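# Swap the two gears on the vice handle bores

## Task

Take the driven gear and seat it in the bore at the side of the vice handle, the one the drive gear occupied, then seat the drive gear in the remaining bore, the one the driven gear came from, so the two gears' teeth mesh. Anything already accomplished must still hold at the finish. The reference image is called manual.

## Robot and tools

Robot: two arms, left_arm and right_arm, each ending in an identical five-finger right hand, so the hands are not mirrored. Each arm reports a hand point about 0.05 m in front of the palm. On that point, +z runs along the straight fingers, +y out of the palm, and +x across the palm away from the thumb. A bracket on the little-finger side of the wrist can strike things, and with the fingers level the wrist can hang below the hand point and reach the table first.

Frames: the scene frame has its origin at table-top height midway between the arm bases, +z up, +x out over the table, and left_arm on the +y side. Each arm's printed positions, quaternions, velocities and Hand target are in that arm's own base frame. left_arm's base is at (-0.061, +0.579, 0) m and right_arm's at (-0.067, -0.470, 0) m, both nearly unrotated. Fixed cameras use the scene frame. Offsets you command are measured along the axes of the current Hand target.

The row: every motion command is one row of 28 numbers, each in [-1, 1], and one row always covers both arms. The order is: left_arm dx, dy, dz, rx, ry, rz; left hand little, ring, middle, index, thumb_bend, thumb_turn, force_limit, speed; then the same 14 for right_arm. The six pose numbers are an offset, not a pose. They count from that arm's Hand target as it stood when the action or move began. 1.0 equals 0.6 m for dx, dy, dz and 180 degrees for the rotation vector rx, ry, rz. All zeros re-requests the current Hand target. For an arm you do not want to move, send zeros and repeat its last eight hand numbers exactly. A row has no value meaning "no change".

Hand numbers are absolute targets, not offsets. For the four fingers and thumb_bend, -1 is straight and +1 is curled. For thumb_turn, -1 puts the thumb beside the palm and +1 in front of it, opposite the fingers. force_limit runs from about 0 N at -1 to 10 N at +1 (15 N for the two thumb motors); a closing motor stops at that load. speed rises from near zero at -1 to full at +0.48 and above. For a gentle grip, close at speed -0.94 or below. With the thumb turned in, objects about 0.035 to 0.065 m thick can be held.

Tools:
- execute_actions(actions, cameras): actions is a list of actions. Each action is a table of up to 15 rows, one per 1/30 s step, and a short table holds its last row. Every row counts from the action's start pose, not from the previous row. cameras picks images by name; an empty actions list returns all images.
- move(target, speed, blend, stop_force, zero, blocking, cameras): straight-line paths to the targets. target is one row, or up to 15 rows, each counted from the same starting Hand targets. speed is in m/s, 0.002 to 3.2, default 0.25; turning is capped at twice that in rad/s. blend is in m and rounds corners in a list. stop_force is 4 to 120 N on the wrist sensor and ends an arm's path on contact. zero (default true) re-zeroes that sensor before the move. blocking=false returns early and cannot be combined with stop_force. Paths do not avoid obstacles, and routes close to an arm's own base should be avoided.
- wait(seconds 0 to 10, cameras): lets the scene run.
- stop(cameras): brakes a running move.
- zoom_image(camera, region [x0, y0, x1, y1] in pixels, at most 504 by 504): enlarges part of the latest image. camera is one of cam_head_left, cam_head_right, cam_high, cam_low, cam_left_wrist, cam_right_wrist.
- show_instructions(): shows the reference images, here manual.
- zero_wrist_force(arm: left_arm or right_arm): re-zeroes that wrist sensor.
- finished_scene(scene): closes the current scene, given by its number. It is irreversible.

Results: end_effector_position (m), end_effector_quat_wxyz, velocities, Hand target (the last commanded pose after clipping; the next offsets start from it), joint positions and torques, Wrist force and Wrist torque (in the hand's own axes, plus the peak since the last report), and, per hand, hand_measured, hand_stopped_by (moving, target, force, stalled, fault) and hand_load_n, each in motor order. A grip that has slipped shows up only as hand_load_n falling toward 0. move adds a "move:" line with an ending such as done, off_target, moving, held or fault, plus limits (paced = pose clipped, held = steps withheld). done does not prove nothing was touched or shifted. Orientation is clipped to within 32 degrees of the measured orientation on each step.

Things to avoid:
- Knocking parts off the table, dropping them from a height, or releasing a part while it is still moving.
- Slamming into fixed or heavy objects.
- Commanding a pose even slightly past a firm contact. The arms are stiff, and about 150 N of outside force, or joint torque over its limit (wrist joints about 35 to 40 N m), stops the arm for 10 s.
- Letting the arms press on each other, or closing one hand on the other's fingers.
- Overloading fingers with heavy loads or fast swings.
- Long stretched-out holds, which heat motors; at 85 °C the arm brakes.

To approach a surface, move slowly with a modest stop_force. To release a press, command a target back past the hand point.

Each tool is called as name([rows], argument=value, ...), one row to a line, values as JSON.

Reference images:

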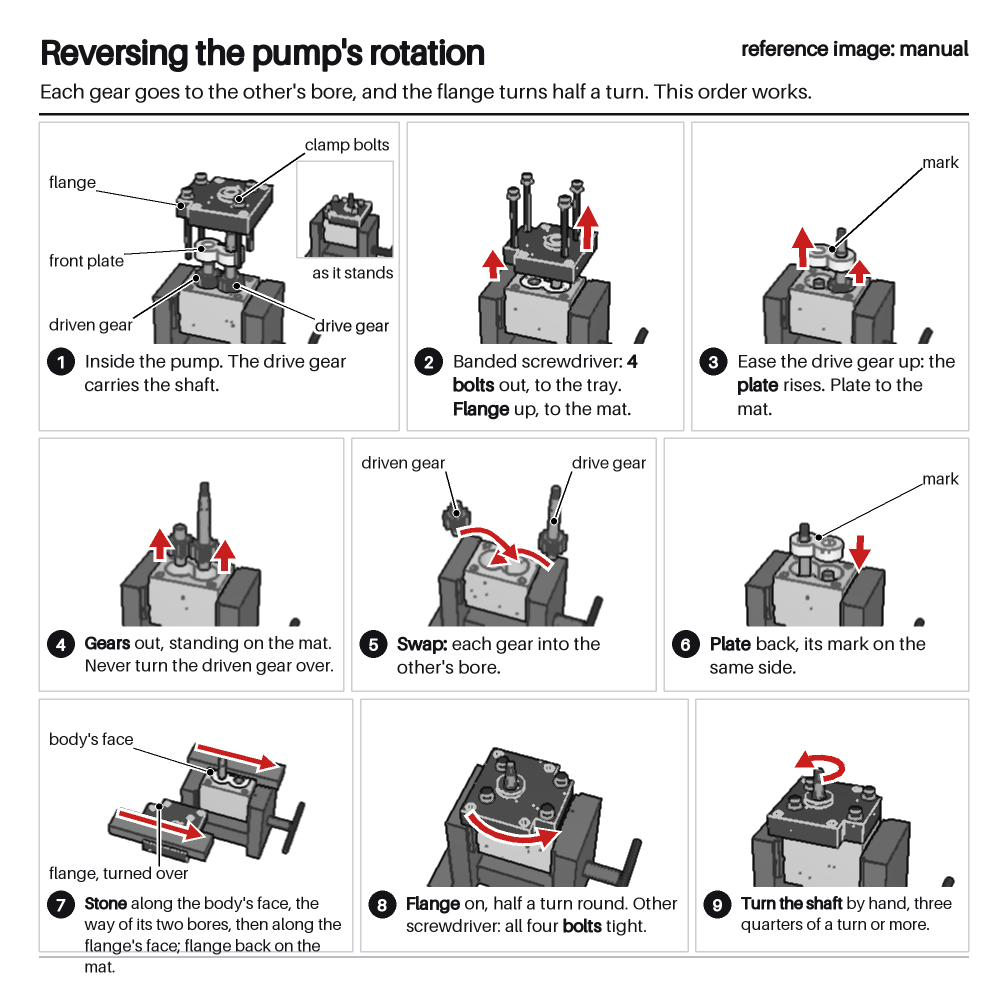

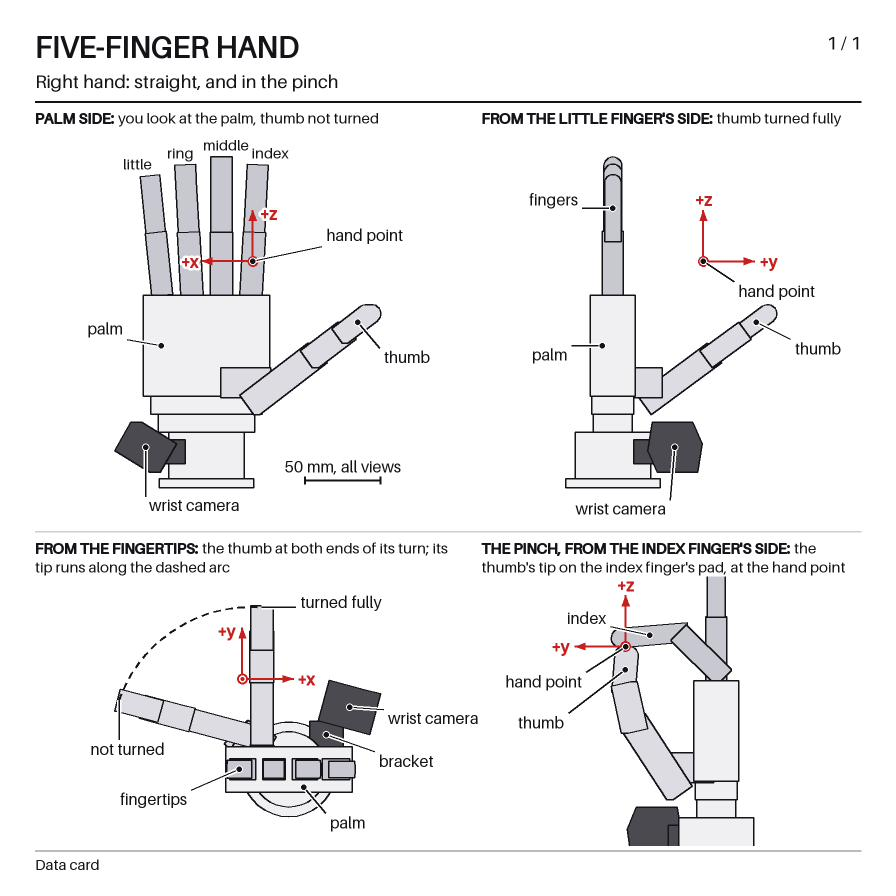

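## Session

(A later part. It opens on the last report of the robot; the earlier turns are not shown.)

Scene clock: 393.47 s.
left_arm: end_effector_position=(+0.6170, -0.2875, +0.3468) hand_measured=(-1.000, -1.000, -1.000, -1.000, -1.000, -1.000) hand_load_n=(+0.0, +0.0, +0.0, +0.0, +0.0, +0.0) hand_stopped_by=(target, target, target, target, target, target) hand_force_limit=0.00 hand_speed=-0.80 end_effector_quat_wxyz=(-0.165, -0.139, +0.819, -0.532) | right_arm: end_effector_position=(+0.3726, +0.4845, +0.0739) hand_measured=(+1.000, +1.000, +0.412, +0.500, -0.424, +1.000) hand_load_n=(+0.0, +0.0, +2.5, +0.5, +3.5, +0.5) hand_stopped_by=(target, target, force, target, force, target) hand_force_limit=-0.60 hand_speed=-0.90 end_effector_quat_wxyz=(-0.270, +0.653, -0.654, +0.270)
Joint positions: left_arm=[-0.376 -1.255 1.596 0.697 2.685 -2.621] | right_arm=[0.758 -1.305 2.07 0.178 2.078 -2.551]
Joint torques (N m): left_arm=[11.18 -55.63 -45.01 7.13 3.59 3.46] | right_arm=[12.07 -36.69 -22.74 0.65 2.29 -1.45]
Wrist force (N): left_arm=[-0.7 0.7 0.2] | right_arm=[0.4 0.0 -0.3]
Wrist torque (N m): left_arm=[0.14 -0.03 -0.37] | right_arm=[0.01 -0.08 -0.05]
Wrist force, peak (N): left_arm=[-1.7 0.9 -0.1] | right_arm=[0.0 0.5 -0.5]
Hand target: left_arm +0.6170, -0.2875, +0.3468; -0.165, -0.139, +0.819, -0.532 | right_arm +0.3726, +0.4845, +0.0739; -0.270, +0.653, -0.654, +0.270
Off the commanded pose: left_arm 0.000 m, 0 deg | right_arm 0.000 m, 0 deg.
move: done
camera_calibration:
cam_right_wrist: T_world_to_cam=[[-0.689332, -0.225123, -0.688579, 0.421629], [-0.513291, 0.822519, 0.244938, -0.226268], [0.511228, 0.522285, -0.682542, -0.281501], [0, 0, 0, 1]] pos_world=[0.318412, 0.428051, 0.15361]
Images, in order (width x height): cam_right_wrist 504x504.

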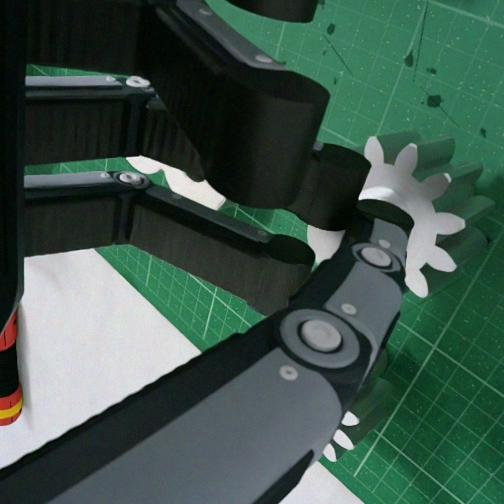

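move(target=[0,0,0,0,0,0,-1,-1,-1,-1,-1,-1,0,-0.8,0,0,0,0,0,0,1,1,0.2,0.2,-0.56,1,-0.6,-0.8])

move(target=[0,0,0,0,0,0,-1,-1,-1,-1,-1,-1,0,-0.8,0.0075,0,0,0,0,0,1,1,0.2,0.2,-0.56,1,-0.6,-0.8], speed=0.05, cameras=["cam_right_wrist"])

zoom_image(camera="cam_right_wrist", region=[220, 100, 480, 360])

Scene clock: 418.90 s.
left_arm: end_effector_position=(+0.6170, -0.2875, +0.3468) hand_measured=(-1.000, -1.000, -1.000, -1.000, -1.000, -1.000) hand_load_n=(+0.0, -0.5, +0.0, +0.0, +0.5, +0.0) hand_stopped_by=(target, target, target, target, target, target) hand_force_limit=0.00 hand_speed=-0.80 end_effector_quat_wxyz=(-0.165, -0.139, +0.819, -0.532) | right_arm: end_effector_position=(+0.3726, +0.4845, +0.0739) hand_measured=(+1.000, +1.000, +0.200, +0.200, -0.560, +1.000) hand_load_n=(+0.0, +0.0, +0.0, +0.0, +0.0, +0.0) hand_stopped_by=(target, target, target, target, target, target) hand_force_limit=-0.60 hand_speed=-0.80 end_effector_quat_wxyz=(-0.270, +0.653, -0.654, +0.270)
Joint positions: left_arm=[-0.376 -1.255 1.596 0.697 2.685 -2.621] | right_arm=[0.758 -1.305 2.07 0.178 2.078 -2.551]
Joint torques (N m): left_arm=[12.37 -55.33 -45.22 7.03 3.71 3.46] | right_arm=[6.95 -41.87 -33.41 2.83 0.27 -1.37]
Wrist force (N): left_arm=[-0.8 0.8 0.0] | right_arm=[0.2 0.2 0.0]
Wrist torque (N m): left_arm=[0.16 0.00 -0.38] | right_arm=[0.04 -0.05 -0.06]
Wrist force, peak (N): left_arm=[-1.9 1.1 -0.1] | right_arm=[0.2 0.1 -0.9]
Hand target: left_arm +0.6170, -0.2875, +0.3468; -0.165, -0.139, +0.819, -0.532 | right_arm +0.3726, +0.4845, +0.0739; -0.270, +0.653, -0.654, +0.270
Off the commanded pose: left_arm 0.000 m, 0 deg | right_arm 0.000 m, 0 deg.
move: done

Scene clock: 419.60 s.
left_arm: end_effector_position=(+0.6170, -0.2875, +0.3468) hand_measured=(-1.000, -1.000, -1.000, -1.000, -1.000, -1.000) hand_load_n=(+0.0, +0.0, +0.0, +0.0, +0.0, +0.0) hand_stopped_by=(target, target, target, target, target, target) hand_force_limit=0.00 hand_speed=-0.80 end_effector_quat_wxyz=(-0.165, -0.139, +0.819, -0.532) | right_arm: end_effector_position=(+0.3726, +0.4801, +0.0739) hand_measured=(+1.000, +1.000, +0.200, +0.200, -0.560, +1.000) hand_load_n=(+0.5, +0.0, +0.0, +0.0, +0.0, +0.0) hand_stopped_by=(target, target, target, target, target, target) hand_force_limit=-0.60 hand_speed=-0.80 end_effector_quat_wxyz=(-0.270, +0.653, -0.654, +0.270)
Joint positions: left_arm=[-0.376 -1.255 1.596 0.697 2.685 -2.621] | right_arm=[0.751 -1.311 2.078 0.173 2.074 -2.557]
Joint torques (N m): left_arm=[12.06 -56.24 -45.49 6.7 3.42 3.43] | right_arm=[-14.43 -59.14 -20.17 0.34 -1 -1.47]
Wrist force (N): left_arm=[-1.2 0.8 0.4] | right_arm=[0.1 0.3 0.0]
Wrist torque (N m): left_arm=[0.14 0.06 -0.41] | right_arm=[0.06 -0.03 -0.07]
Wrist force, peak (N): left_arm=[-1.4 0.7 -0.3] | right_arm=[0.2 0.6 0.1]
Hand target: left_arm +0.6170, -0.2875, +0.3468; -0.165, -0.139, +0.819, -0.532 | right_arm +0.3726, +0.4800, +0.0739; -0.270, +0.653, -0.654, +0.270
Off the commanded pose: left_arm 0.000 m, 0 deg | right_arm 0.000 m, 0 deg.
move: done
camera_calibration:
cam_right_wrist: T_world_to_cam=[[-0.689332, -0.225123, -0.688579, 0.420616], [-0.513291, 0.822519, 0.244938, -0.222566], [0.511228, 0.522285, -0.682542, -0.27915], [0, 0, 0, 1]] pos_world=[0.318412, 0.423551, 0.15361]
Images, in order (width x height): cam_right_wrist 504x504.

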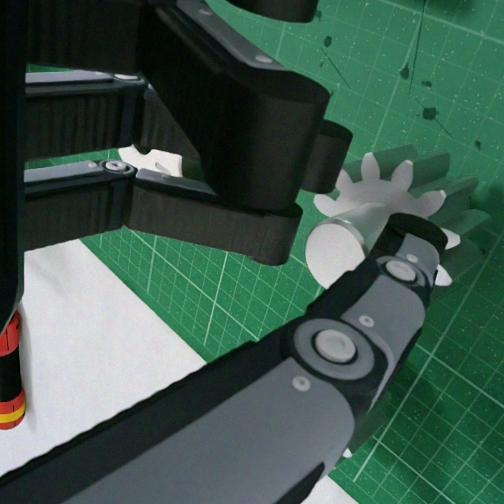

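Scaled by 1.938.

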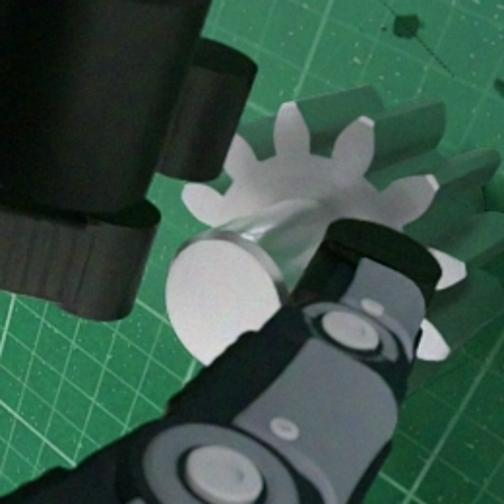

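move(target=[0,0,0,0,0,0,-1,-1,-1,-1,-1,-1,0,-0.8,0,0,0,0,0,0,1,1,0.55,0.55,-0.25,1,-0.6,-0.9], cameras=["cam_right_wrist"])

zoom_image(camera="cam_right_wrist", region=[220, 100, 480, 360])

Scene clock: 426.23 s.
left_arm: end_effector_position=(+0.6170, -0.2875, +0.3468) hand_measured=(-1.000, -1.000, -1.000, -1.000, -1.000, -1.000) hand_load_n=(+0.0, +0.0, +0.0, +0.0, +0.0, +0.0) hand_stopped_by=(target, target, target, target, target, target) hand_force_limit=0.00 hand_speed=-0.80 end_effector_quat_wxyz=(-0.165, -0.139, +0.819, -0.532) | right_arm: end_effector_position=(+0.3726, +0.4800, +0.0739) hand_measured=(+1.000, +1.000, +0.440, +0.550, -0.434, +1.000) hand_load_n=(+0.0, +0.0, +3.5, +0.0, +3.5, +0.0) hand_stopped_by=(target, target, force, target, force, target) hand_force_limit=-0.60 hand_speed=-0.90 end_effector_quat_wxyz=(-0.270, +0.653, -0.654, +0.270)
Joint positions: left_arm=[-0.376 -1.255 1.596 0.697 2.685 -2.621] | right_arm=[0.751 -1.311 2.078 0.173 2.074 -2.557]
Joint torques (N m): left_arm=[10.69 -57.22 -44.82 7.11 3.45 3.12] | right_arm=[-14.51 -56.71 -20.23 0.44 -1.06 -1.57]
Wrist force (N): left_arm=[-1.0 0.2 0.0] | right_arm=[0.2 0.4 0.1]
Wrist torque (N m): left_arm=[0.06 0.04 -0.41] | right_arm=[0.07 -0.05 -0.05]
Wrist force, peak (N): left_arm=[-1.4 0.8 0.5] | right_arm=[0.1 0.6 0.1]
Hand target: left_arm +0.6170, -0.2875, +0.3468; -0.165, -0.139, +0.819, -0.532 | right_arm +0.3726, +0.4800, +0.0739; -0.270, +0.653, -0.654, +0.270
Off the commanded pose: left_arm 0.000 m, 0 deg | right_arm 0.000 m, 0 deg.
move: done
camera_calibration:
cam_right_wrist: T_world_to_cam=[[-0.689298, -0.225087, -0.688625, 0.420597], [-0.513303, 0.822506, 0.244957, -0.22256], [0.511262, 0.522321, -0.68249, -0.279184], [0, 0, 0, 1]] pos_world=[0.318412, 0.423552, 0.153611]
Images, in order (width x height): cam_right_wrist 504x504.

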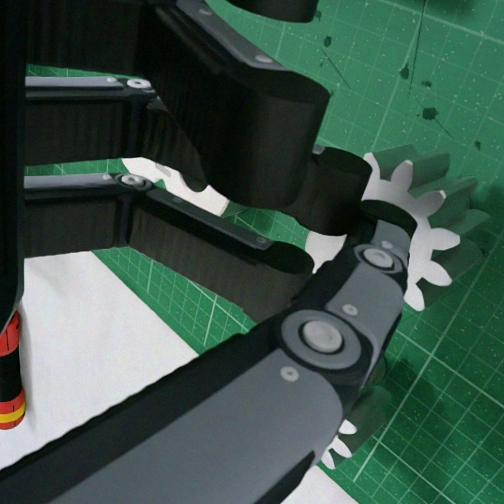

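Scaled by 1.938.

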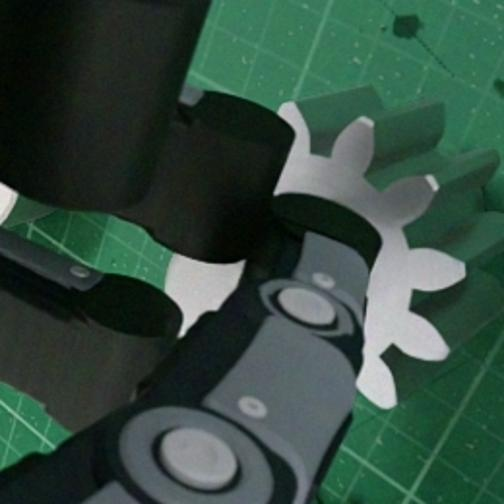

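move(target=[0,0,0,0,0,0,-1,-1,-1,-1,-1,-1,0,-0.8,0,0,0,0,0,0,1,1,0.15,0.15,-0.62,1,-0.6,-0.8])

move(target=[0,0,0,0,0,0,-1,-1,-1,-1,-1,-1,0,-0.8,-0.0075,0.0059,0.0059,0,0,0,1,1,0.15,0.15,-0.62,1,-0.6,-0.8], speed=0.03, stop_force=5, cameras=["cam_right_wrist"])

zoom_image(camera="cam_right_wrist", region=[220, 100, 480, 360])

Scene clock: 469.00 s.
left_arm: end_effector_position=(+0.6170, -0.2875, +0.3468) hand_measured=(-1.000, -1.000, -1.000, -1.000, -1.000, -1.000) hand_load_n=(+0.0, +0.0, +0.0, +0.0, -0.5, +0.0) hand_stopped_by=(target, target, target, target, target, target) hand_force_limit=0.00 hand_speed=-0.80 end_effector_quat_wxyz=(-0.165, -0.139, +0.819, -0.532) | right_arm: end_effector_position=(+0.3726, +0.4800, +0.0739) hand_measured=(+1.000, +1.000, +0.150, +0.150, -0.620, +1.000) hand_load_n=(+0.0, +0.0, +0.0, +0.0, +0.0, +0.0) hand_stopped_by=(target, target, target, target, target, target) hand_force_limit=-0.60 hand_speed=-0.80 end_effector_quat_wxyz=(-0.270, +0.653, -0.654, +0.270)
Joint positions: left_arm=[-0.376 -1.255 1.596 0.697 2.685 -2.621] | right_arm=[0.751 -1.311 2.078 0.173 2.074 -2.557]
Joint torques (N m): left_arm=[12.08 -56.22 -44.98 6.76 3.42 3.37] | right_arm=[-14.48 -54.93 -21.22 0.82 -0.78 -1.64]
Wrist force (N): left_arm=[-0.9 0.1 0.1] | right_arm=[0.1 0.4 0.0]
Wrist torque (N m): left_arm=[0.05 0.01 -0.40] | right_arm=[0.08 -0.04 -0.05]
Wrist force, peak (N): left_arm=[-1.7 0.4 0.6] | right_arm=[0.3 0.7 0.0]
Hand target: left_arm +0.6170, -0.2875, +0.3468; -0.165, -0.139, +0.819, -0.532 | right_arm +0.3726, +0.4800, +0.0739; -0.270, +0.653, -0.654, +0.270
Off the commanded pose: left_arm 0.000 m, 0 deg | right_arm 0.000 m, 0 deg.
move: done

Scene clock: 470.27 s.
left_arm: end_effector_position=(+0.6170, -0.2875, +0.3468) hand_measured=(-1.000, -1.000, -1.000, -1.000, -1.000, -1.000) hand_load_n=(+0.0, +0.0, +0.0, +0.0, +0.0, +0.0) hand_stopped_by=(target, target, target, target, target, target) hand_force_limit=0.00 hand_speed=-0.80 end_effector_quat_wxyz=(-0.165, -0.139, +0.819, -0.532) | right_arm: end_effector_position=(+0.3726, +0.4845, +0.0689) hand_measured=(+1.000, +1.000, +0.150, +0.150, -0.620, +1.000) hand_load_n=(+0.0, +0.0, +0.0, -0.5, +0.0, +0.0) hand_stopped_by=(target, target, target, target, target, target) hand_force_limit=-0.60 hand_speed=-0.80 end_effector_quat_wxyz=(-0.270, +0.653, -0.654, +0.270)
Joint positions: left_arm=[-0.376 -1.255 1.596 0.697 2.685 -2.621] | right_arm=[0.758 -1.298 2.073 0.168 2.078 -2.551]
Joint torques (N m): left_arm=[10.63 -56.07 -45.25 6.72 3.47 3.29] | right_arm=[13.75 -38.08 -38.46 -0.23 3.36 2.76]
Wrist force (N): left_arm=[-1.1 0.7 0.1] | right_arm=[0.0 0.3 0.0]
Wrist torque (N m): left_arm=[0.15 0.04 -0.40] | right_arm=[0.06 -0.02 -0.05]
Wrist force, peak (N): left_arm=[-1.6 0.6 0.2] | right_arm=[0.0 0.7 0.2]
Hand target: left_arm +0.6170, -0.2875, +0.3468; -0.165, -0.139, +0.819, -0.532 | right_arm +0.3726, +0.4845, +0.0689; -0.270, +0.653, -0.654, +0.270
Off the commanded pose: left_arm 0.000 m, 0 deg | right_arm 0.000 m, 0 deg.
move: done
camera_calibration:
cam_right_wrist: T_world_to_cam=[[-0.689332, -0.225123, -0.688579, 0.418117], [-0.513291, 0.822519, 0.244938, -0.225018], [0.511228, 0.522285, -0.682542, -0.284981], [0, 0, 0, 1]] pos_world=[0.318412, 0.428051, 0.14851]
Images, in order (width x height): cam_right_wrist 504x504.

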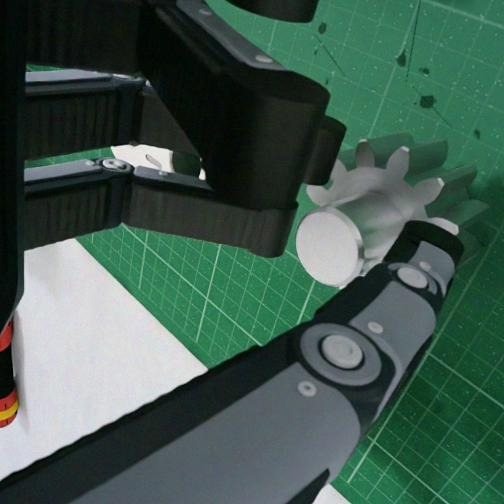

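Scaled by 1.938.

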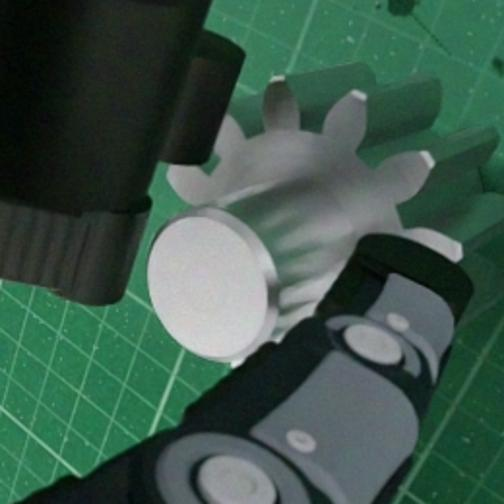

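move(target=[0,0,0,0,0,0,-1,-1,-1,-1,-1,-1,0,-0.8,0,0,0,0,0,0,1,1,0.28,0.28,-0.54,1,-0.6,-0.9], cameras=["cam_right_wrist"])

zoom_image(camera="cam_right_wrist", region=[220, 100, 480, 360])

Scene clock: 481.93 s.
left_arm: end_effector_position=(+0.6170, -0.2875, +0.3468) hand_measured=(-1.000, -1.000, -1.000, -1.000, -1.000, -1.000) hand_load_n=(+0.0, +0.0, +0.0, +0.0, +0.0, +0.0) hand_stopped_by=(target, target, target, target, target, target) hand_force_limit=0.00 hand_speed=-0.80 end_effector_quat_wxyz=(-0.165, -0.139, +0.819, -0.532) | right_arm: end_effector_position=(+0.3726, +0.4845, +0.0689) hand_measured=(+1.000, +1.000, +0.280, +0.280, -0.542, +1.000) hand_load_n=(+0.0, +0.0, +0.0, +2.5, +3.0, +0.0) hand_stopped_by=(target, target, target, force, force, target) hand_force_limit=-0.60 hand_speed=-0.90 end_effector_quat_wxyz=(-0.270, +0.653, -0.654, +0.270)
Joint positions: left_arm=[-0.376 -1.255 1.596 0.697 2.685 -2.621] | right_arm=[0.758 -1.298 2.073 0.168 2.078 -2.551]
Joint torques (N m): left_arm=[10.39 -56.3 -45.45 6.82 3.64 3.31] | right_arm=[14.05 -38.46 -37.81 0.28 3.12 3.13]
Wrist force (N): left_arm=[-0.6 1.0 0.1] | right_arm=[0.0 0.2 0.4]
Wrist torque (N m): left_arm=[0.19 -0.04 -0.36] | right_arm=[0.04 -0.03 -0.06]
Wrist force, peak (N): left_arm=[-1.3 0.8 0.8] | right_arm=[0.0 0.4 0.7]
Hand target: left_arm +0.6170, -0.2875, +0.3468; -0.165, -0.139, +0.819, -0.532 | right_arm +0.3726, +0.4845, +0.0689; -0.270, +0.653, -0.654, +0.270
Off the commanded pose: left_arm 0.000 m, 0 deg | right_arm 0.000 m, 0 deg.
move: done
camera_calibration:
cam_right_wrist: T_world_to_cam=[[-0.689298, -0.225087, -0.688625, 0.418098], [-0.513303, 0.822506, 0.244957, -0.225012], [0.511262, 0.522321, -0.68249, -0.285015], [0, 0, 0, 1]] pos_world=[0.318412, 0.428052, 0.148511]
Images, in order (width x height): cam_right_wrist 504x504.

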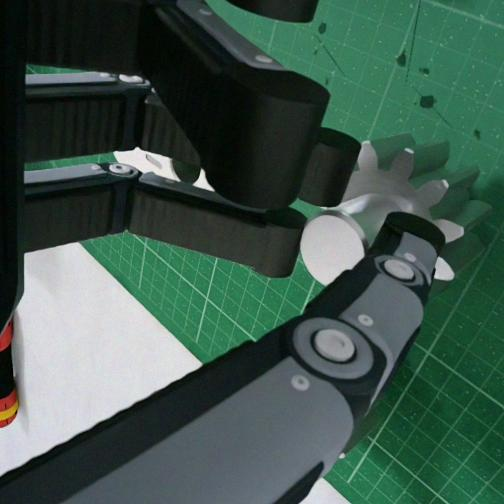

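Scaled by 1.938.

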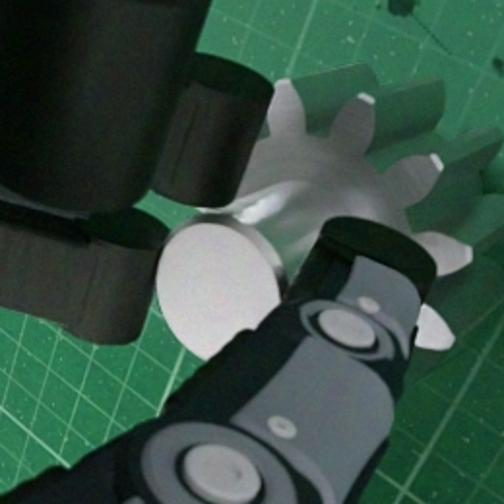

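move(target=[0,0,0,0,0,0,-1,-1,-1,-1,-1,-1,0,-0.8,0,0,0,0,0,0,1,1,0.5,0.28,-0.54,1,-0.6,-0.9])

move(target=[0,0,0,0,0,0,-1,-1,-1,-1,-1,-1,0,-0.8,0,0,0,0,0,0,1,1,0.55,0.45,-0.4,1,0.0,-0.94], cameras=["cam_right_wrist"])

zoom_image(camera="cam_right_wrist", region=[220, 100, 480, 360])

Scene clock: 492.77 s.
left_arm: end_effector_position=(+0.6170, -0.2875, +0.3468) hand_measured=(-1.000, -1.000, -1.000, -1.000, -1.000, -1.000) hand_load_n=(+0.0, +0.0, +0.0, +0.0, +0.5, +0.0) hand_stopped_by=(target, target, target, target, target, target) hand_force_limit=0.00 hand_speed=-0.80 end_effector_quat_wxyz=(-0.165, -0.139, +0.819, -0.532) | right_arm: end_effector_position=(+0.3726, +0.4845, +0.0689) hand_measured=(+1.000, +1.000, +0.500, +0.280, -0.542, +1.000) hand_load_n=(+0.0, +0.0, +0.0, +2.5, +3.0, -0.5) hand_stopped_by=(target, target, target, force, force, target) hand_force_limit=-0.60 hand_speed=-0.90 end_effector_quat_wxyz=(-0.270, +0.653, -0.654, +0.270)
Joint positions: left_arm=[-0.376 -1.255 1.596 0.697 2.685 -2.621] | right_arm=[0.758 -1.298 2.073 0.168 2.078 -2.551]
Joint torques (N m): left_arm=[10.08 -55.11 -45.48 6.91 3.6 3.35] | right_arm=[12.06 -38.61 -37.24 1.24 2.76 2.98]
Wrist force (N): left_arm=[-1.3 0.3 0.2] | right_arm=[0.4 0.4 0.3]
Wrist torque (N m): left_arm=[0.08 0.07 -0.42] | right_arm=[0.07 -0.07 -0.03]
Wrist force, peak (N): left_arm=[-1.7 0.8 0.1] | right_arm=[0.1 0.7 0.6]
Hand target: left_arm +0.6170, -0.2875, +0.3468; -0.165, -0.139, +0.819, -0.532 | right_arm +0.3726, +0.4845, +0.0689; -0.270, +0.653, -0.654, +0.270
Off the commanded pose: left_arm 0.000 m, 0 deg | right_arm 0.000 m, 0 deg.
move: done

Scene clock: 493.33 s.
left_arm: end_effector_position=(+0.6170, -0.2875, +0.3468) hand_measured=(-1.000, -1.000, -1.000, -1.000, -1.000, -1.000) hand_load_n=(+0.0, +0.0, +0.0, +0.0, +0.0, +0.0) hand_stopped_by=(target, target, target, target, target, target) hand_force_limit=0.00 hand_speed=-0.80 end_effector_quat_wxyz=(-0.165, -0.139, +0.819, -0.532) | right_arm: end_effector_position=(+0.3726, +0.4845, +0.0689) hand_measured=(+1.000, +1.000, +0.550, +0.312, -0.528, +1.000) hand_load_n=(+0.0, +0.0, +0.0, +5.5, +7.5, +0.0) hand_stopped_by=(target, target, target, force, force, target) hand_force_limit=0.00 hand_speed=-0.94 end_effector_quat_wxyz=(-0.270, +0.653, -0.654, +0.270)
Joint positions: left_arm=[-0.376 -1.255 1.596 0.697 2.685 -2.621] | right_arm=[0.758 -1.298 2.073 0.168 2.078 -2.551]
Joint torques (N m): left_arm=[10.6 -56.35 -45.41 6.94 3.55 3.32] | right_arm=[11.29 -40.12 -37.1 1 2.47 3.03]
Wrist force (N): left_arm=[-1.1 0.9 -0.3] | right_arm=[0.2 -0.7 -0.2]
Wrist torque (N m): left_arm=[0.18 0.06 -0.40] | right_arm=[0.00 -0.04 -0.05]
Wrist force, peak (N): left_arm=[-1.5 0.4 -0.2] | right_arm=[-0.1 -0.6 -0.6]
Hand target: left_arm +0.6170, -0.2875, +0.3468; -0.165, -0.139, +0.819, -0.532 | right_arm +0.3726, +0.4845, +0.0689; -0.270, +0.653, -0.654, +0.270
Off the commanded pose: left_arm 0.000 m, 0 deg | right_arm 0.000 m, 0 deg.
move: done
camera_calibration:
cam_right_wrist: T_world_to_cam=[[-0.689298, -0.225087, -0.688625, 0.418098], [-0.513303, 0.822506, 0.244957, -0.225012], [0.511262, 0.522321, -0.68249, -0.285015], [0, 0, 0, 1]] pos_world=[0.318412, 0.428052, 0.148511]
Images, in order (width x height): cam_right_wrist 504x504.

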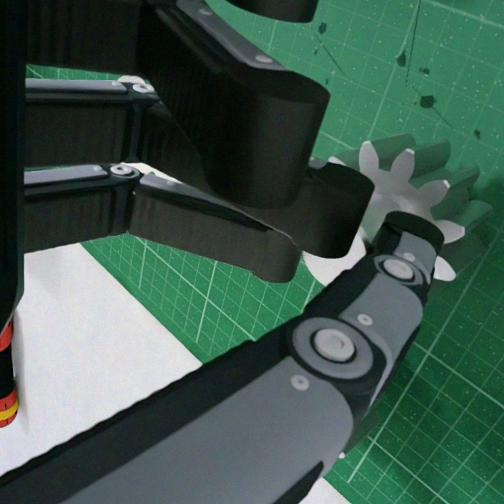

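Scaled by 1.938.

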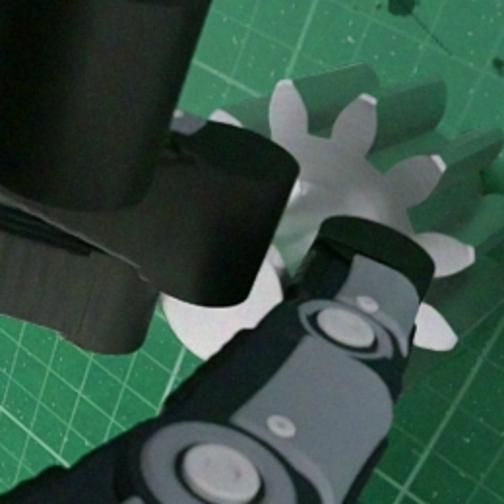

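move(target=[0,0,0,0,0,0,-1,-1,-1,-1,-1,-1,0,-0.8,0,0,0,0,0,0,1,1,0.28,0.45,-0.4,1,0.0,-0.94])

move(target=[0,0,0,0,0,0,-1,-1,-1,-1,-1,-1,0,-0.8,0,-0.0236,-0.0236,0,0,0,1,1,0.28,0.45,-0.4,1,0.0,-0.94], speed=0.03, cameras=["cam_right_wrist","cam_low","cam_high"])

zoom_image(camera="cam_right_wrist", region=[220, 100, 480, 360])

Scene clock: 510.70 s.
left_arm: end_effector_position=(+0.6170, -0.2875, +0.3468) hand_measured=(-1.000, -1.000, -1.000, -1.000, -1.000, -1.000) hand_load_n=(+0.0, +0.0, +0.0, +0.0, +0.0, +0.0) hand_stopped_by=(target, target, target, target, target, target) hand_force_limit=0.00 hand_speed=-0.80 end_effector_quat_wxyz=(-0.165, -0.139, +0.819, -0.532) | right_arm: end_effector_position=(+0.3726, +0.4845, +0.0689) hand_measured=(+1.000, +1.000, +0.280, +0.312, -0.528, +1.000) hand_load_n=(+0.0, +0.0, +0.0, +5.0, +7.5, +0.0) hand_stopped_by=(target, target, target, force, force, target) hand_force_limit=0.00 hand_speed=-0.94 end_effector_quat_wxyz=(-0.270, +0.653, -0.654, +0.270)
Joint positions: left_arm=[-0.376 -1.255 1.596 0.697 2.685 -2.621] | right_arm=[0.758 -1.298 2.073 0.168 2.078 -2.551]
Joint torques (N m): left_arm=[10.74 -56.35 -44.72 7.11 3.29 3.06] | right_arm=[10.73 -41.28 -35.94 1.69 1.93 2.88]
Wrist force (N): left_arm=[-0.8 0.8 -0.1] | right_arm=[0.1 -0.5 -0.4]
Wrist torque (N m): left_arm=[0.17 0.00 -0.38] | right_arm=[0.05 -0.03 -0.05]
Wrist force, peak (N): left_arm=[-1.8 0.5 0.6] | right_arm=[0.0 -0.8 -0.6]
Hand target: left_arm +0.6170, -0.2875, +0.3468; -0.165, -0.139, +0.819, -0.532 | right_arm +0.3726, +0.4845, +0.0689; -0.270, +0.653, -0.654, +0.270
Off the commanded pose: left_arm 0.000 m, 0 deg | right_arm 0.000 m, 0 deg.
move: done

Scene clock: 511.70 s.
left_arm: end_effector_position=(+0.6170, -0.2875, +0.3468) hand_measured=(-1.000, -1.000, -1.000, -1.000, -1.000, -1.000) hand_load_n=(+0.0, +0.0, +0.0, +0.0, +0.0, +0.0) hand_stopped_by=(target, target, target, target, target, target) hand_force_limit=0.00 hand_speed=-0.80 end_effector_quat_wxyz=(-0.165, -0.139, +0.819, -0.532) | right_arm: end_effector_position=(+0.3726, +0.4845, +0.0889) hand_measured=(+1.000, +1.000, +0.280, +0.312, -0.526, +1.000) hand_load_n=(+0.0, +0.0, +0.0, +0.0, +0.0, +0.0) hand_stopped_by=(target, target, target, force, force, target) hand_force_limit=0.00 hand_speed=-0.94 end_effector_quat_wxyz=(-0.270, +0.653, -0.654, +0.270)
Joint positions: left_arm=[-0.376 -1.255 1.596 0.697 2.685 -2.621] | right_arm=[0.758 -1.324 2.06 0.207 2.078 -2.551]
Joint torques (N m): left_arm=[11.07 -57.05 -45.2 6.95 3.52 3.45] | right_arm=[-1.52 -57.73 -38.94 5.73 0.2 -0.75]
Wrist force (N): left_arm=[-0.7 0.5 -0.1] | right_arm=[0.1 0.3 0.1]
Wrist torque (N m): left_arm=[0.11 -0.01 -0.38] | right_arm=[0.05 -0.06 -0.06]
Wrist force, peak (N): left_arm=[-1.5 0.7 0.2] | right_arm=[0.0 -1.2 -1.0]
Hand target: left_arm +0.6170, -0.2875, +0.3468; -0.165, -0.139, +0.819, -0.532 | right_arm +0.3726, +0.4845, +0.0889; -0.270, +0.653, -0.654, +0.270
Off the commanded pose: left_arm 0.000 m, 0 deg | right_arm 0.000 m, 0 deg.
move: done
camera_calibration:
cam_right_wrist: T_world_to_cam=[[-0.689298, -0.225087, -0.688625, 0.43187], [-0.513303, 0.822506, 0.244957, -0.229911], [0.511262, 0.522321, -0.68249, -0.271366], [0, 0, 0, 1]] pos_world=[0.318412, 0.428052, 0.168511]
Images, in order (width x height): cam_high 504x504, cam_low 504x504, cam_right_wrist 504x504.

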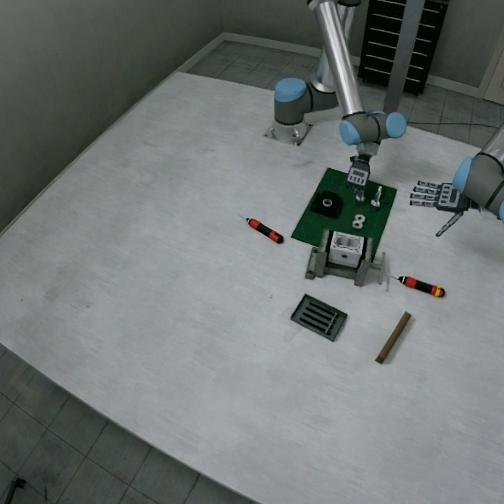

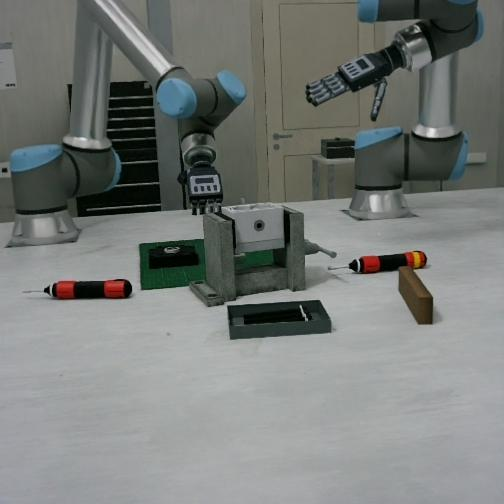

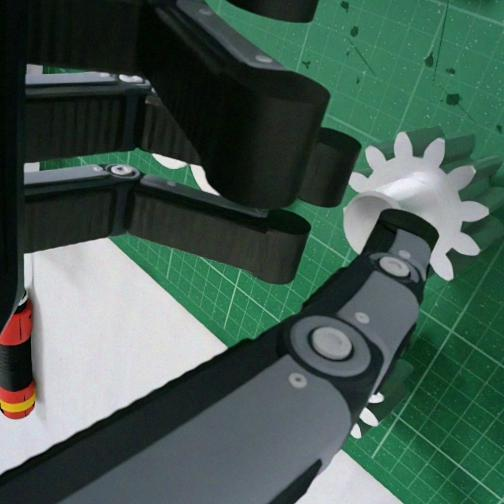

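Scaled by 1.938.

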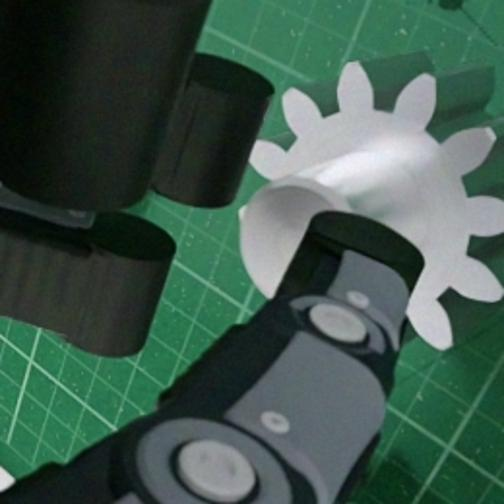

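move(target=[0,0,0,0,0,0,-1,-1,-1,-1,-1,-1,0,-0.8,-0.005,0,0,0,0,0,1,1,0.18,0.18,-0.6,1,-0.6,-0.6], speed=0.05)

move(target=[0,0,0,0,0,0,-1,-1,-1,-1,-1,-1,0,-0.8,0,0.0293,0.0293,0,0,0,1,1,0.18,0.18,-0.6,1,-0.6,-0.6], speed=0.03, stop_force=5, cameras=["cam_right_wrist"])

zoom_image(camera="cam_right_wrist", region=[220, 100, 480, 360])

Scene clock: 562.17 s.
left_arm: end_effector_position=(+0.6170, -0.2875, +0.3468) hand_measured=(-1.000, -1.000, -1.000, -1.000, -1.000, -1.000) hand_load_n=(+0.0, +0.0, -0.5, +0.0, +0.0, +0.0) hand_stopped_by=(target, target, target, target, target, target) hand_force_limit=0.00 hand_speed=-0.80 end_effector_quat_wxyz=(-0.165, -0.139, +0.819, -0.532) | right_arm: end_effector_position=(+0.3726, +0.4875, +0.0889) hand_measured=(+1.000, +1.000, +0.180, +0.180, -0.600, +1.000) hand_load_n=(+0.0, +0.0, +0.0, +0.0, +0.0, +0.0) hand_stopped_by=(target, target, target, target, target, target) hand_force_limit=-0.60 hand_speed=-0.60 end_effector_quat_wxyz=(-0.270, +0.653, -0.654, +0.270)
Joint positions: left_arm=[-0.376 -1.255 1.596 0.697 2.685 -2.621] | right_arm=[0.762 -1.319 2.055 0.21 2.081 -2.547]
Joint torques (N m): left_arm=[9.47 -56.61 -44.71 6.81 3.48 3.38] | right_arm=[13.78 -34.16 -39.08 4.65 3.15 2.97]
Wrist force (N): left_arm=[-1.0 0.1 0.3] | right_arm=[0.2 0.5 0.0]
Wrist torque (N m): left_arm=[0.04 0.02 -0.41] | right_arm=[0.07 -0.06 -0.05]
Wrist force, peak (N): left_arm=[-1.5 0.5 0.7] | right_arm=[0.2 0.7 0.0]
Hand target: left_arm +0.6170, -0.2875, +0.3468; -0.165, -0.139, +0.819, -0.532 | right_arm +0.3726, +0.4875, +0.0889; -0.270, +0.653, -0.654, +0.270
Off the commanded pose: left_arm 0.000 m, 0 deg | right_arm 0.000 m, 0 deg.
move: done

Scene clock: 563.87 s.
left_arm: end_effector_position=(+0.6170, -0.2875, +0.3468) hand_measured=(-1.000, -1.000, -1.000, -1.000, -1.000, -1.000) hand_load_n=(+0.0, +0.0, +0.0, +0.0, +0.0, +0.0) hand_stopped_by=(target, target, target, target, target, target) hand_force_limit=0.00 hand_speed=-0.80 end_effector_quat_wxyz=(-0.165, -0.139, +0.819, -0.532) | right_arm: end_effector_position=(+0.3726, +0.4875, +0.0641) hand_measured=(+1.000, +1.000, +0.180, +0.180, -0.600, +1.000) hand_load_n=(+0.0, +0.0, +0.0, +0.0, +0.0, +0.0) hand_stopped_by=(target, target, target, target, target, target) hand_force_limit=-0.60 hand_speed=-0.60 end_effector_quat_wxyz=(-0.270, +0.653, -0.654, +0.270)
Joint positions: left_arm=[-0.376 -1.255 1.596 0.697 2.685 -2.621] | right_arm=[0.762 -1.288 2.071 0.162 2.081 -2.546]
Joint torques (N m): left_arm=[9.86 -55.99 -44.48 6.77 3.33 3.17] | right_arm=[13.5 -37.95 -19.79 0.02 3.22 1.68]
Wrist force (N): left_arm=[-0.7 0.7 0.7] | right_arm=[0.2 0.4 0.2]
Wrist torque (N m): left_arm=[0.12 -0.03 -0.37] | right_arm=[0.06 -0.04 -0.03]
Wrist force, peak (N): left_arm=[-1.2 1.0 0.0] | right_arm=[0.0 0.7 0.3]
Hand target: left_arm +0.6170, -0.2875, +0.3468; -0.165, -0.139, +0.819, -0.532 | right_arm +0.3726, +0.4875, +0.0641; -0.270, +0.653, -0.654, +0.270
Off the commanded pose: left_arm 0.000 m, 0 deg | right_arm 0.000 m, 0 deg.
move: done
camera_calibration:
cam_right_wrist: T_world_to_cam=[[-0.689333, -0.225032, -0.688608, 0.415453], [-0.513256, 0.822522, 0.245002, -0.226332], [0.511262, 0.52232, -0.682491, -0.289858], [0, 0, 0, 1]] pos_world=[0.318412, 0.431052, 0.143711]
Images, in order (width x height): cam_right_wrist 504x504.

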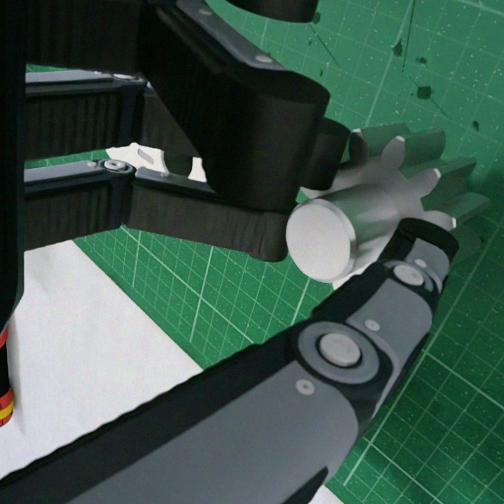

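Scaled by 1.938.

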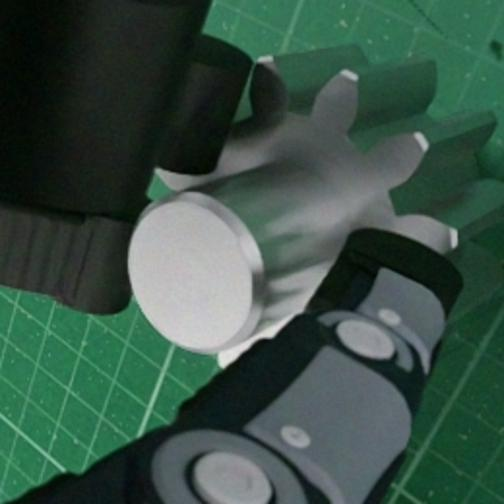

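move(target=[0,0,0,0,0,0,-1,-1,-1,-1,-1,-1,0,-0.8,0,0,0,0,0,0,1,1,0.4,0.4,-0.45,1,-0.6,-0.9], cameras=["cam_right_wrist"])

zoom_image(camera="cam_right_wrist", region=[220, 100, 480, 360])

Scene clock: 570.67 s.
left_arm: end_effector_position=(+0.6170, -0.2875, +0.3468) hand_measured=(-1.000, -1.000, -1.000, -1.000, -1.000, -1.000) hand_load_n=(+0.0, +0.0, +0.0, +0.0, +0.0, +0.0) hand_stopped_by=(target, target, target, target, target, target) hand_force_limit=0.00 hand_speed=-0.80 end_effector_quat_wxyz=(-0.165, -0.139, +0.819, -0.532) | right_arm: end_effector_position=(+0.3726, +0.4875, +0.0641) hand_measured=(+1.000, +1.000, +0.400, +0.280, -0.550, +1.000) hand_load_n=(+0.5, +0.5, +0.5, +3.0, +3.5, +1.0) hand_stopped_by=(target, target, target, force, force, target) hand_force_limit=-0.60 hand_speed=-0.90 end_effector_quat_wxyz=(-0.270, +0.653, -0.654, +0.270)
Joint positions: left_arm=[-0.376 -1.255 1.596 0.697 2.685 -2.621] | right_arm=[0.762 -1.288 2.071 0.162 2.081 -2.546]
Joint torques (N m): left_arm=[10.02 -55.27 -45.16 7.09 3.41 3.15] | right_arm=[11.71 -39.09 -21.57 0.99 2.84 -1.45]
Wrist force (N): left_arm=[-1.0 0.3 0.2] | right_arm=[0.4 0.6 0.6]
Wrist torque (N m): left_arm=[0.07 0.03 -0.40] | right_arm=[0.06 -0.07 -0.02]
Wrist force, peak (N): left_arm=[-1.7 0.7 -0.3] | right_arm=[0.4 1.3 0.7]
Hand target: left_arm +0.6170, -0.2875, +0.3468; -0.165, -0.139, +0.819, -0.532 | right_arm +0.3726, +0.4875, +0.0641; -0.270, +0.653, -0.654, +0.270
Off the commanded pose: left_arm 0.000 m, 0 deg | right_arm 0.000 m, 0 deg.
move: done
camera_calibration:
cam_right_wrist: T_world_to_cam=[[-0.689332, -0.225123, -0.688579, 0.415487], [-0.513291, 0.822519, 0.244938, -0.22631], [0.511228, 0.522285, -0.682542, -0.289825], [0, 0, 0, 1]] pos_world=[0.318412, 0.431051, 0.14371]
Images, in order (width x height): cam_right_wrist 504x504.

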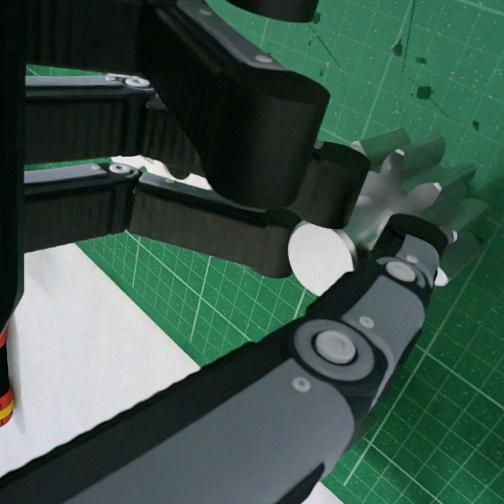

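Scaled by 1.938.

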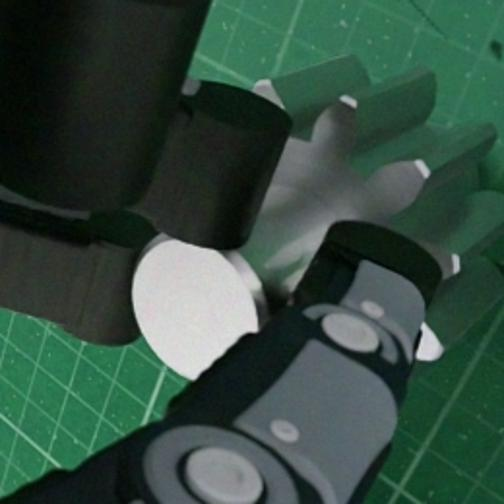

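move(target=[0,0,0,0,0,0,-1,-1,-1,-1,-1,-1,0,-0.8,0,0,0,0,0,0,1,1,0.2,0.2,-0.6,1,-0.6,-0.7])

move(target=[0,0,0,0,0,0,-1,-1,-1,-1,-1,-1,0,-0.8,-0.0055,0,0,0,0,0,1,1,0.2,0.2,-0.6,1,-0.6,-0.7], speed=0.03, cameras=["cam_right_wrist"])

move(target=[0,0,0,0,0,0,-1,-1,-1,-1,-1,-1,0,-0.8,0,0,0,0,0,0,1,1,0.45,0.45,-0.45,1,-0.6,-0.9], cameras=["cam_right_wrist"])

zoom_image(camera="cam_right_wrist", region=[220, 100, 480, 360])

Scene clock: 584.23 s.
left_arm: end_effector_position=(+0.6170, -0.2875, +0.3468) hand_measured=(-1.000, -1.000, -1.000, -1.000, -1.000, -1.000) hand_load_n=(-0.5, +0.0, -0.5, +0.0, +0.0, +0.0) hand_stopped_by=(target, target, target, target, target, target) hand_force_limit=0.00 hand_speed=-0.80 end_effector_quat_wxyz=(-0.165, -0.139, +0.819, -0.532) | right_arm: end_effector_position=(+0.3726, +0.4875, +0.0641) hand_measured=(+1.000, +1.000, +0.200, +0.200, -0.600, +1.000) hand_load_n=(+0.0, +0.0, +0.0, +0.0, +0.0, +0.0) hand_stopped_by=(target, target, target, target, target, target) hand_force_limit=-0.60 hand_speed=-0.70 end_effector_quat_wxyz=(-0.270, +0.653, -0.654, +0.270)
Joint positions: left_arm=[-0.376 -1.255 1.596 0.697 2.685 -2.621] | right_arm=[0.762 -1.288 2.071 0.162 2.081 -2.546]
Joint torques (N m): left_arm=[11.32 -56.83 -44.11 6.92 3.42 3.48] | right_arm=[6.1 -44.6 -29.53 3.09 2.74 -1.19]
Wrist force (N): left_arm=[-1.1 0.4 0.1] | right_arm=[0.0 0.4 0.2]
Wrist torque (N m): left_arm=[0.09 0.03 -0.40] | right_arm=[0.06 -0.02 -0.04]
Wrist force, peak (N): left_arm=[-1.3 1.0 0.4] | right_arm=[0.5 0.7 0.5]
Hand target: left_arm +0.6170, -0.2875, +0.3468; -0.165, -0.139, +0.819, -0.532 | right_arm +0.3726, +0.4875, +0.0641; -0.270, +0.653, -0.654, +0.270
Off the commanded pose: left_arm 0.000 m, 0 deg | right_arm 0.000 m, 0 deg.
move: done

Scene clock: 584.93 s.
left_arm: end_effector_position=(+0.6170, -0.2875, +0.3468) hand_measured=(-1.000, -1.000, -1.000, -1.000, -1.000, -1.000) hand_load_n=(+0.0, +0.0, +0.0, +0.0, +0.0, +0.0) hand_stopped_by=(target, target, target, target, target, target) hand_force_limit=0.00 hand_speed=-0.80 end_effector_quat_wxyz=(-0.165, -0.139, +0.819, -0.532) | right_arm: end_effector_position=(+0.3726, +0.4908, +0.0641) hand_measured=(+1.000, +1.000, +0.200, +0.200, -0.600, +1.000) hand_load_n=(+0.0, +0.5, +0.0, +0.0, +0.0, +0.0) hand_stopped_by=(target, target, target, target, target, target) hand_force_limit=-0.60 hand_speed=-0.70 end_effector_quat_wxyz=(-0.270, +0.653, -0.654, +0.270)
Joint positions: left_arm=[-0.376 -1.255 1.596 0.697 2.685 -2.621] | right_arm=[0.767 -1.283 2.065 0.166 2.084 -2.542]
Joint torques (N m): left_arm=[9.93 -56.88 -44.54 7.1 3.15 2.98] | right_arm=[16.65 -36.74 -37.28 4.9 2.89 3.02]
Wrist force (N): left_arm=[-0.8 0.6 0.2] | right_arm=[0.0 0.3 0.2]
Wrist torque (N m): left_arm=[0.12 -0.01 -0.37] | right_arm=[0.06 0.00 -0.05]
Wrist force, peak (N): left_arm=[-1.6 0.3 0.0] | right_arm=[0.1 0.6 0.3]
Hand target: left_arm +0.6170, -0.2875, +0.3468; -0.165, -0.139, +0.819, -0.532 | right_arm +0.3726, +0.4908, +0.0641; -0.270, +0.653, -0.654, +0.270
Off the commanded pose: left_arm 0.000 m, 0 deg | right_arm 0.000 m, 0 deg.
move: done
camera_calibration:
cam_right_wrist: T_world_to_cam=[[-0.689298, -0.225087, -0.688625, 0.416188], [-0.513303, 0.822506, 0.244957, -0.228936], [0.511262, 0.522321, -0.68249, -0.29153], [0, 0, 0, 1]] pos_world=[0.318412, 0.434252, 0.143711]
Images, in order (width x height): cam_right_wrist 504x504.

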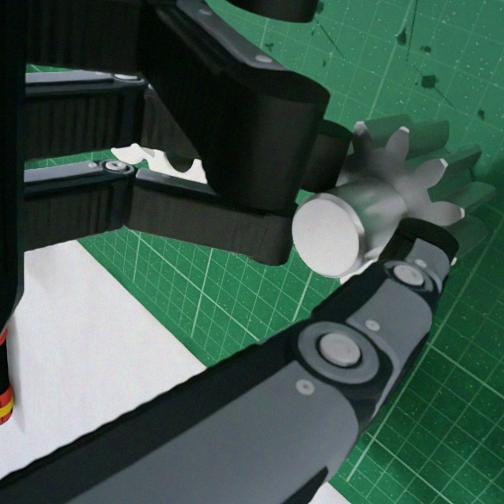

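Scene clock: 585.67 s.
left_arm: end_effector_position=(+0.6170, -0.2875, +0.3468) hand_measured=(-1.000, -1.000, -1.000, -1.000, -1.000, -1.000) hand_load_n=(+0.0, +0.0, -0.5, +0.0, +0.0, +0.0) hand_stopped_by=(target, target, target, target, target, target) hand_force_limit=0.00 hand_speed=-0.80 end_effector_quat_wxyz=(-0.165, -0.139, +0.819, -0.532) | right_arm: end_effector_position=(+0.3726, +0.4908, +0.0641) hand_measured=(+1.000, +1.000, +0.244, +0.328, -0.574, +1.000) hand_load_n=(+0.0, +0.0, +2.0, +3.0, +4.5, +0.0) hand_stopped_by=(target, target, force, force, force, target) hand_force_limit=-0.60 hand_speed=-0.90 end_effector_quat_wxyz=(-0.270, +0.653, -0.654, +0.270)
Joint positions: left_arm=[-0.376 -1.255 1.596 0.697 2.685 -2.621] | right_arm=[0.767 -1.283 2.065 0.166 2.084 -2.542]
Joint torques (N m): left_arm=[11.7 -58.08 -44.92 6.91 3.01 3.27] | right_arm=[13.66 -37.68 -37.89 4.6 3.03 2.94]
Wrist force (N): left_arm=[-0.7 0.4 0.1] | right_arm=[0.5 1.1 0.7]
Wrist torque (N m): left_arm=[0.09 -0.02 -0.38] | right_arm=[0.08 -0.06 -0.02]
Wrist force, peak (N): left_arm=[-1.4 0.5 0.4] | right_arm=[0.5 1.1 1.1]
Hand target: left_arm +0.6170, -0.2875, +0.3468; -0.165, -0.139, +0.819, -0.532 | right_arm +0.3726, +0.4908, +0.0641; -0.270, +0.653, -0.654, +0.270
Off the commanded pose: left_arm 0.000 m, 0 deg | right_arm 0.000 m, 0 deg.
move: done
camera_calibration:
cam_right_wrist: T_world_to_cam=[[-0.689332, -0.225123, -0.688579, 0.41623], [-0.513291, 0.822519, 0.244938, -0.229025], [0.511228, 0.522285, -0.682542, -0.291548], [0, 0, 0, 1]] pos_world=[0.318412, 0.434351, 0.14371]
Images, in order (width x height): cam_right_wrist 504x504.

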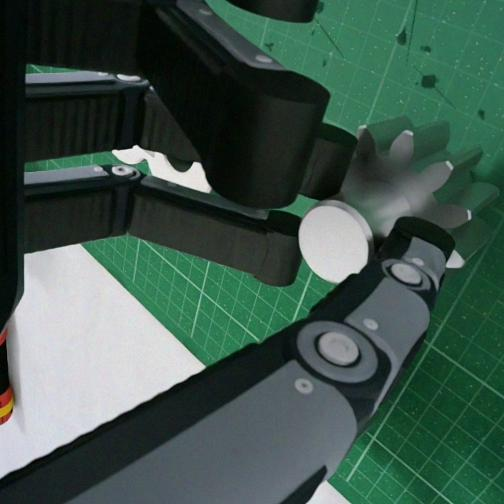

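Scaled by 1.938.

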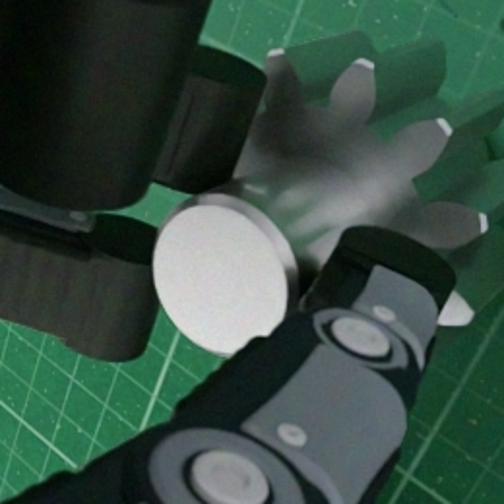

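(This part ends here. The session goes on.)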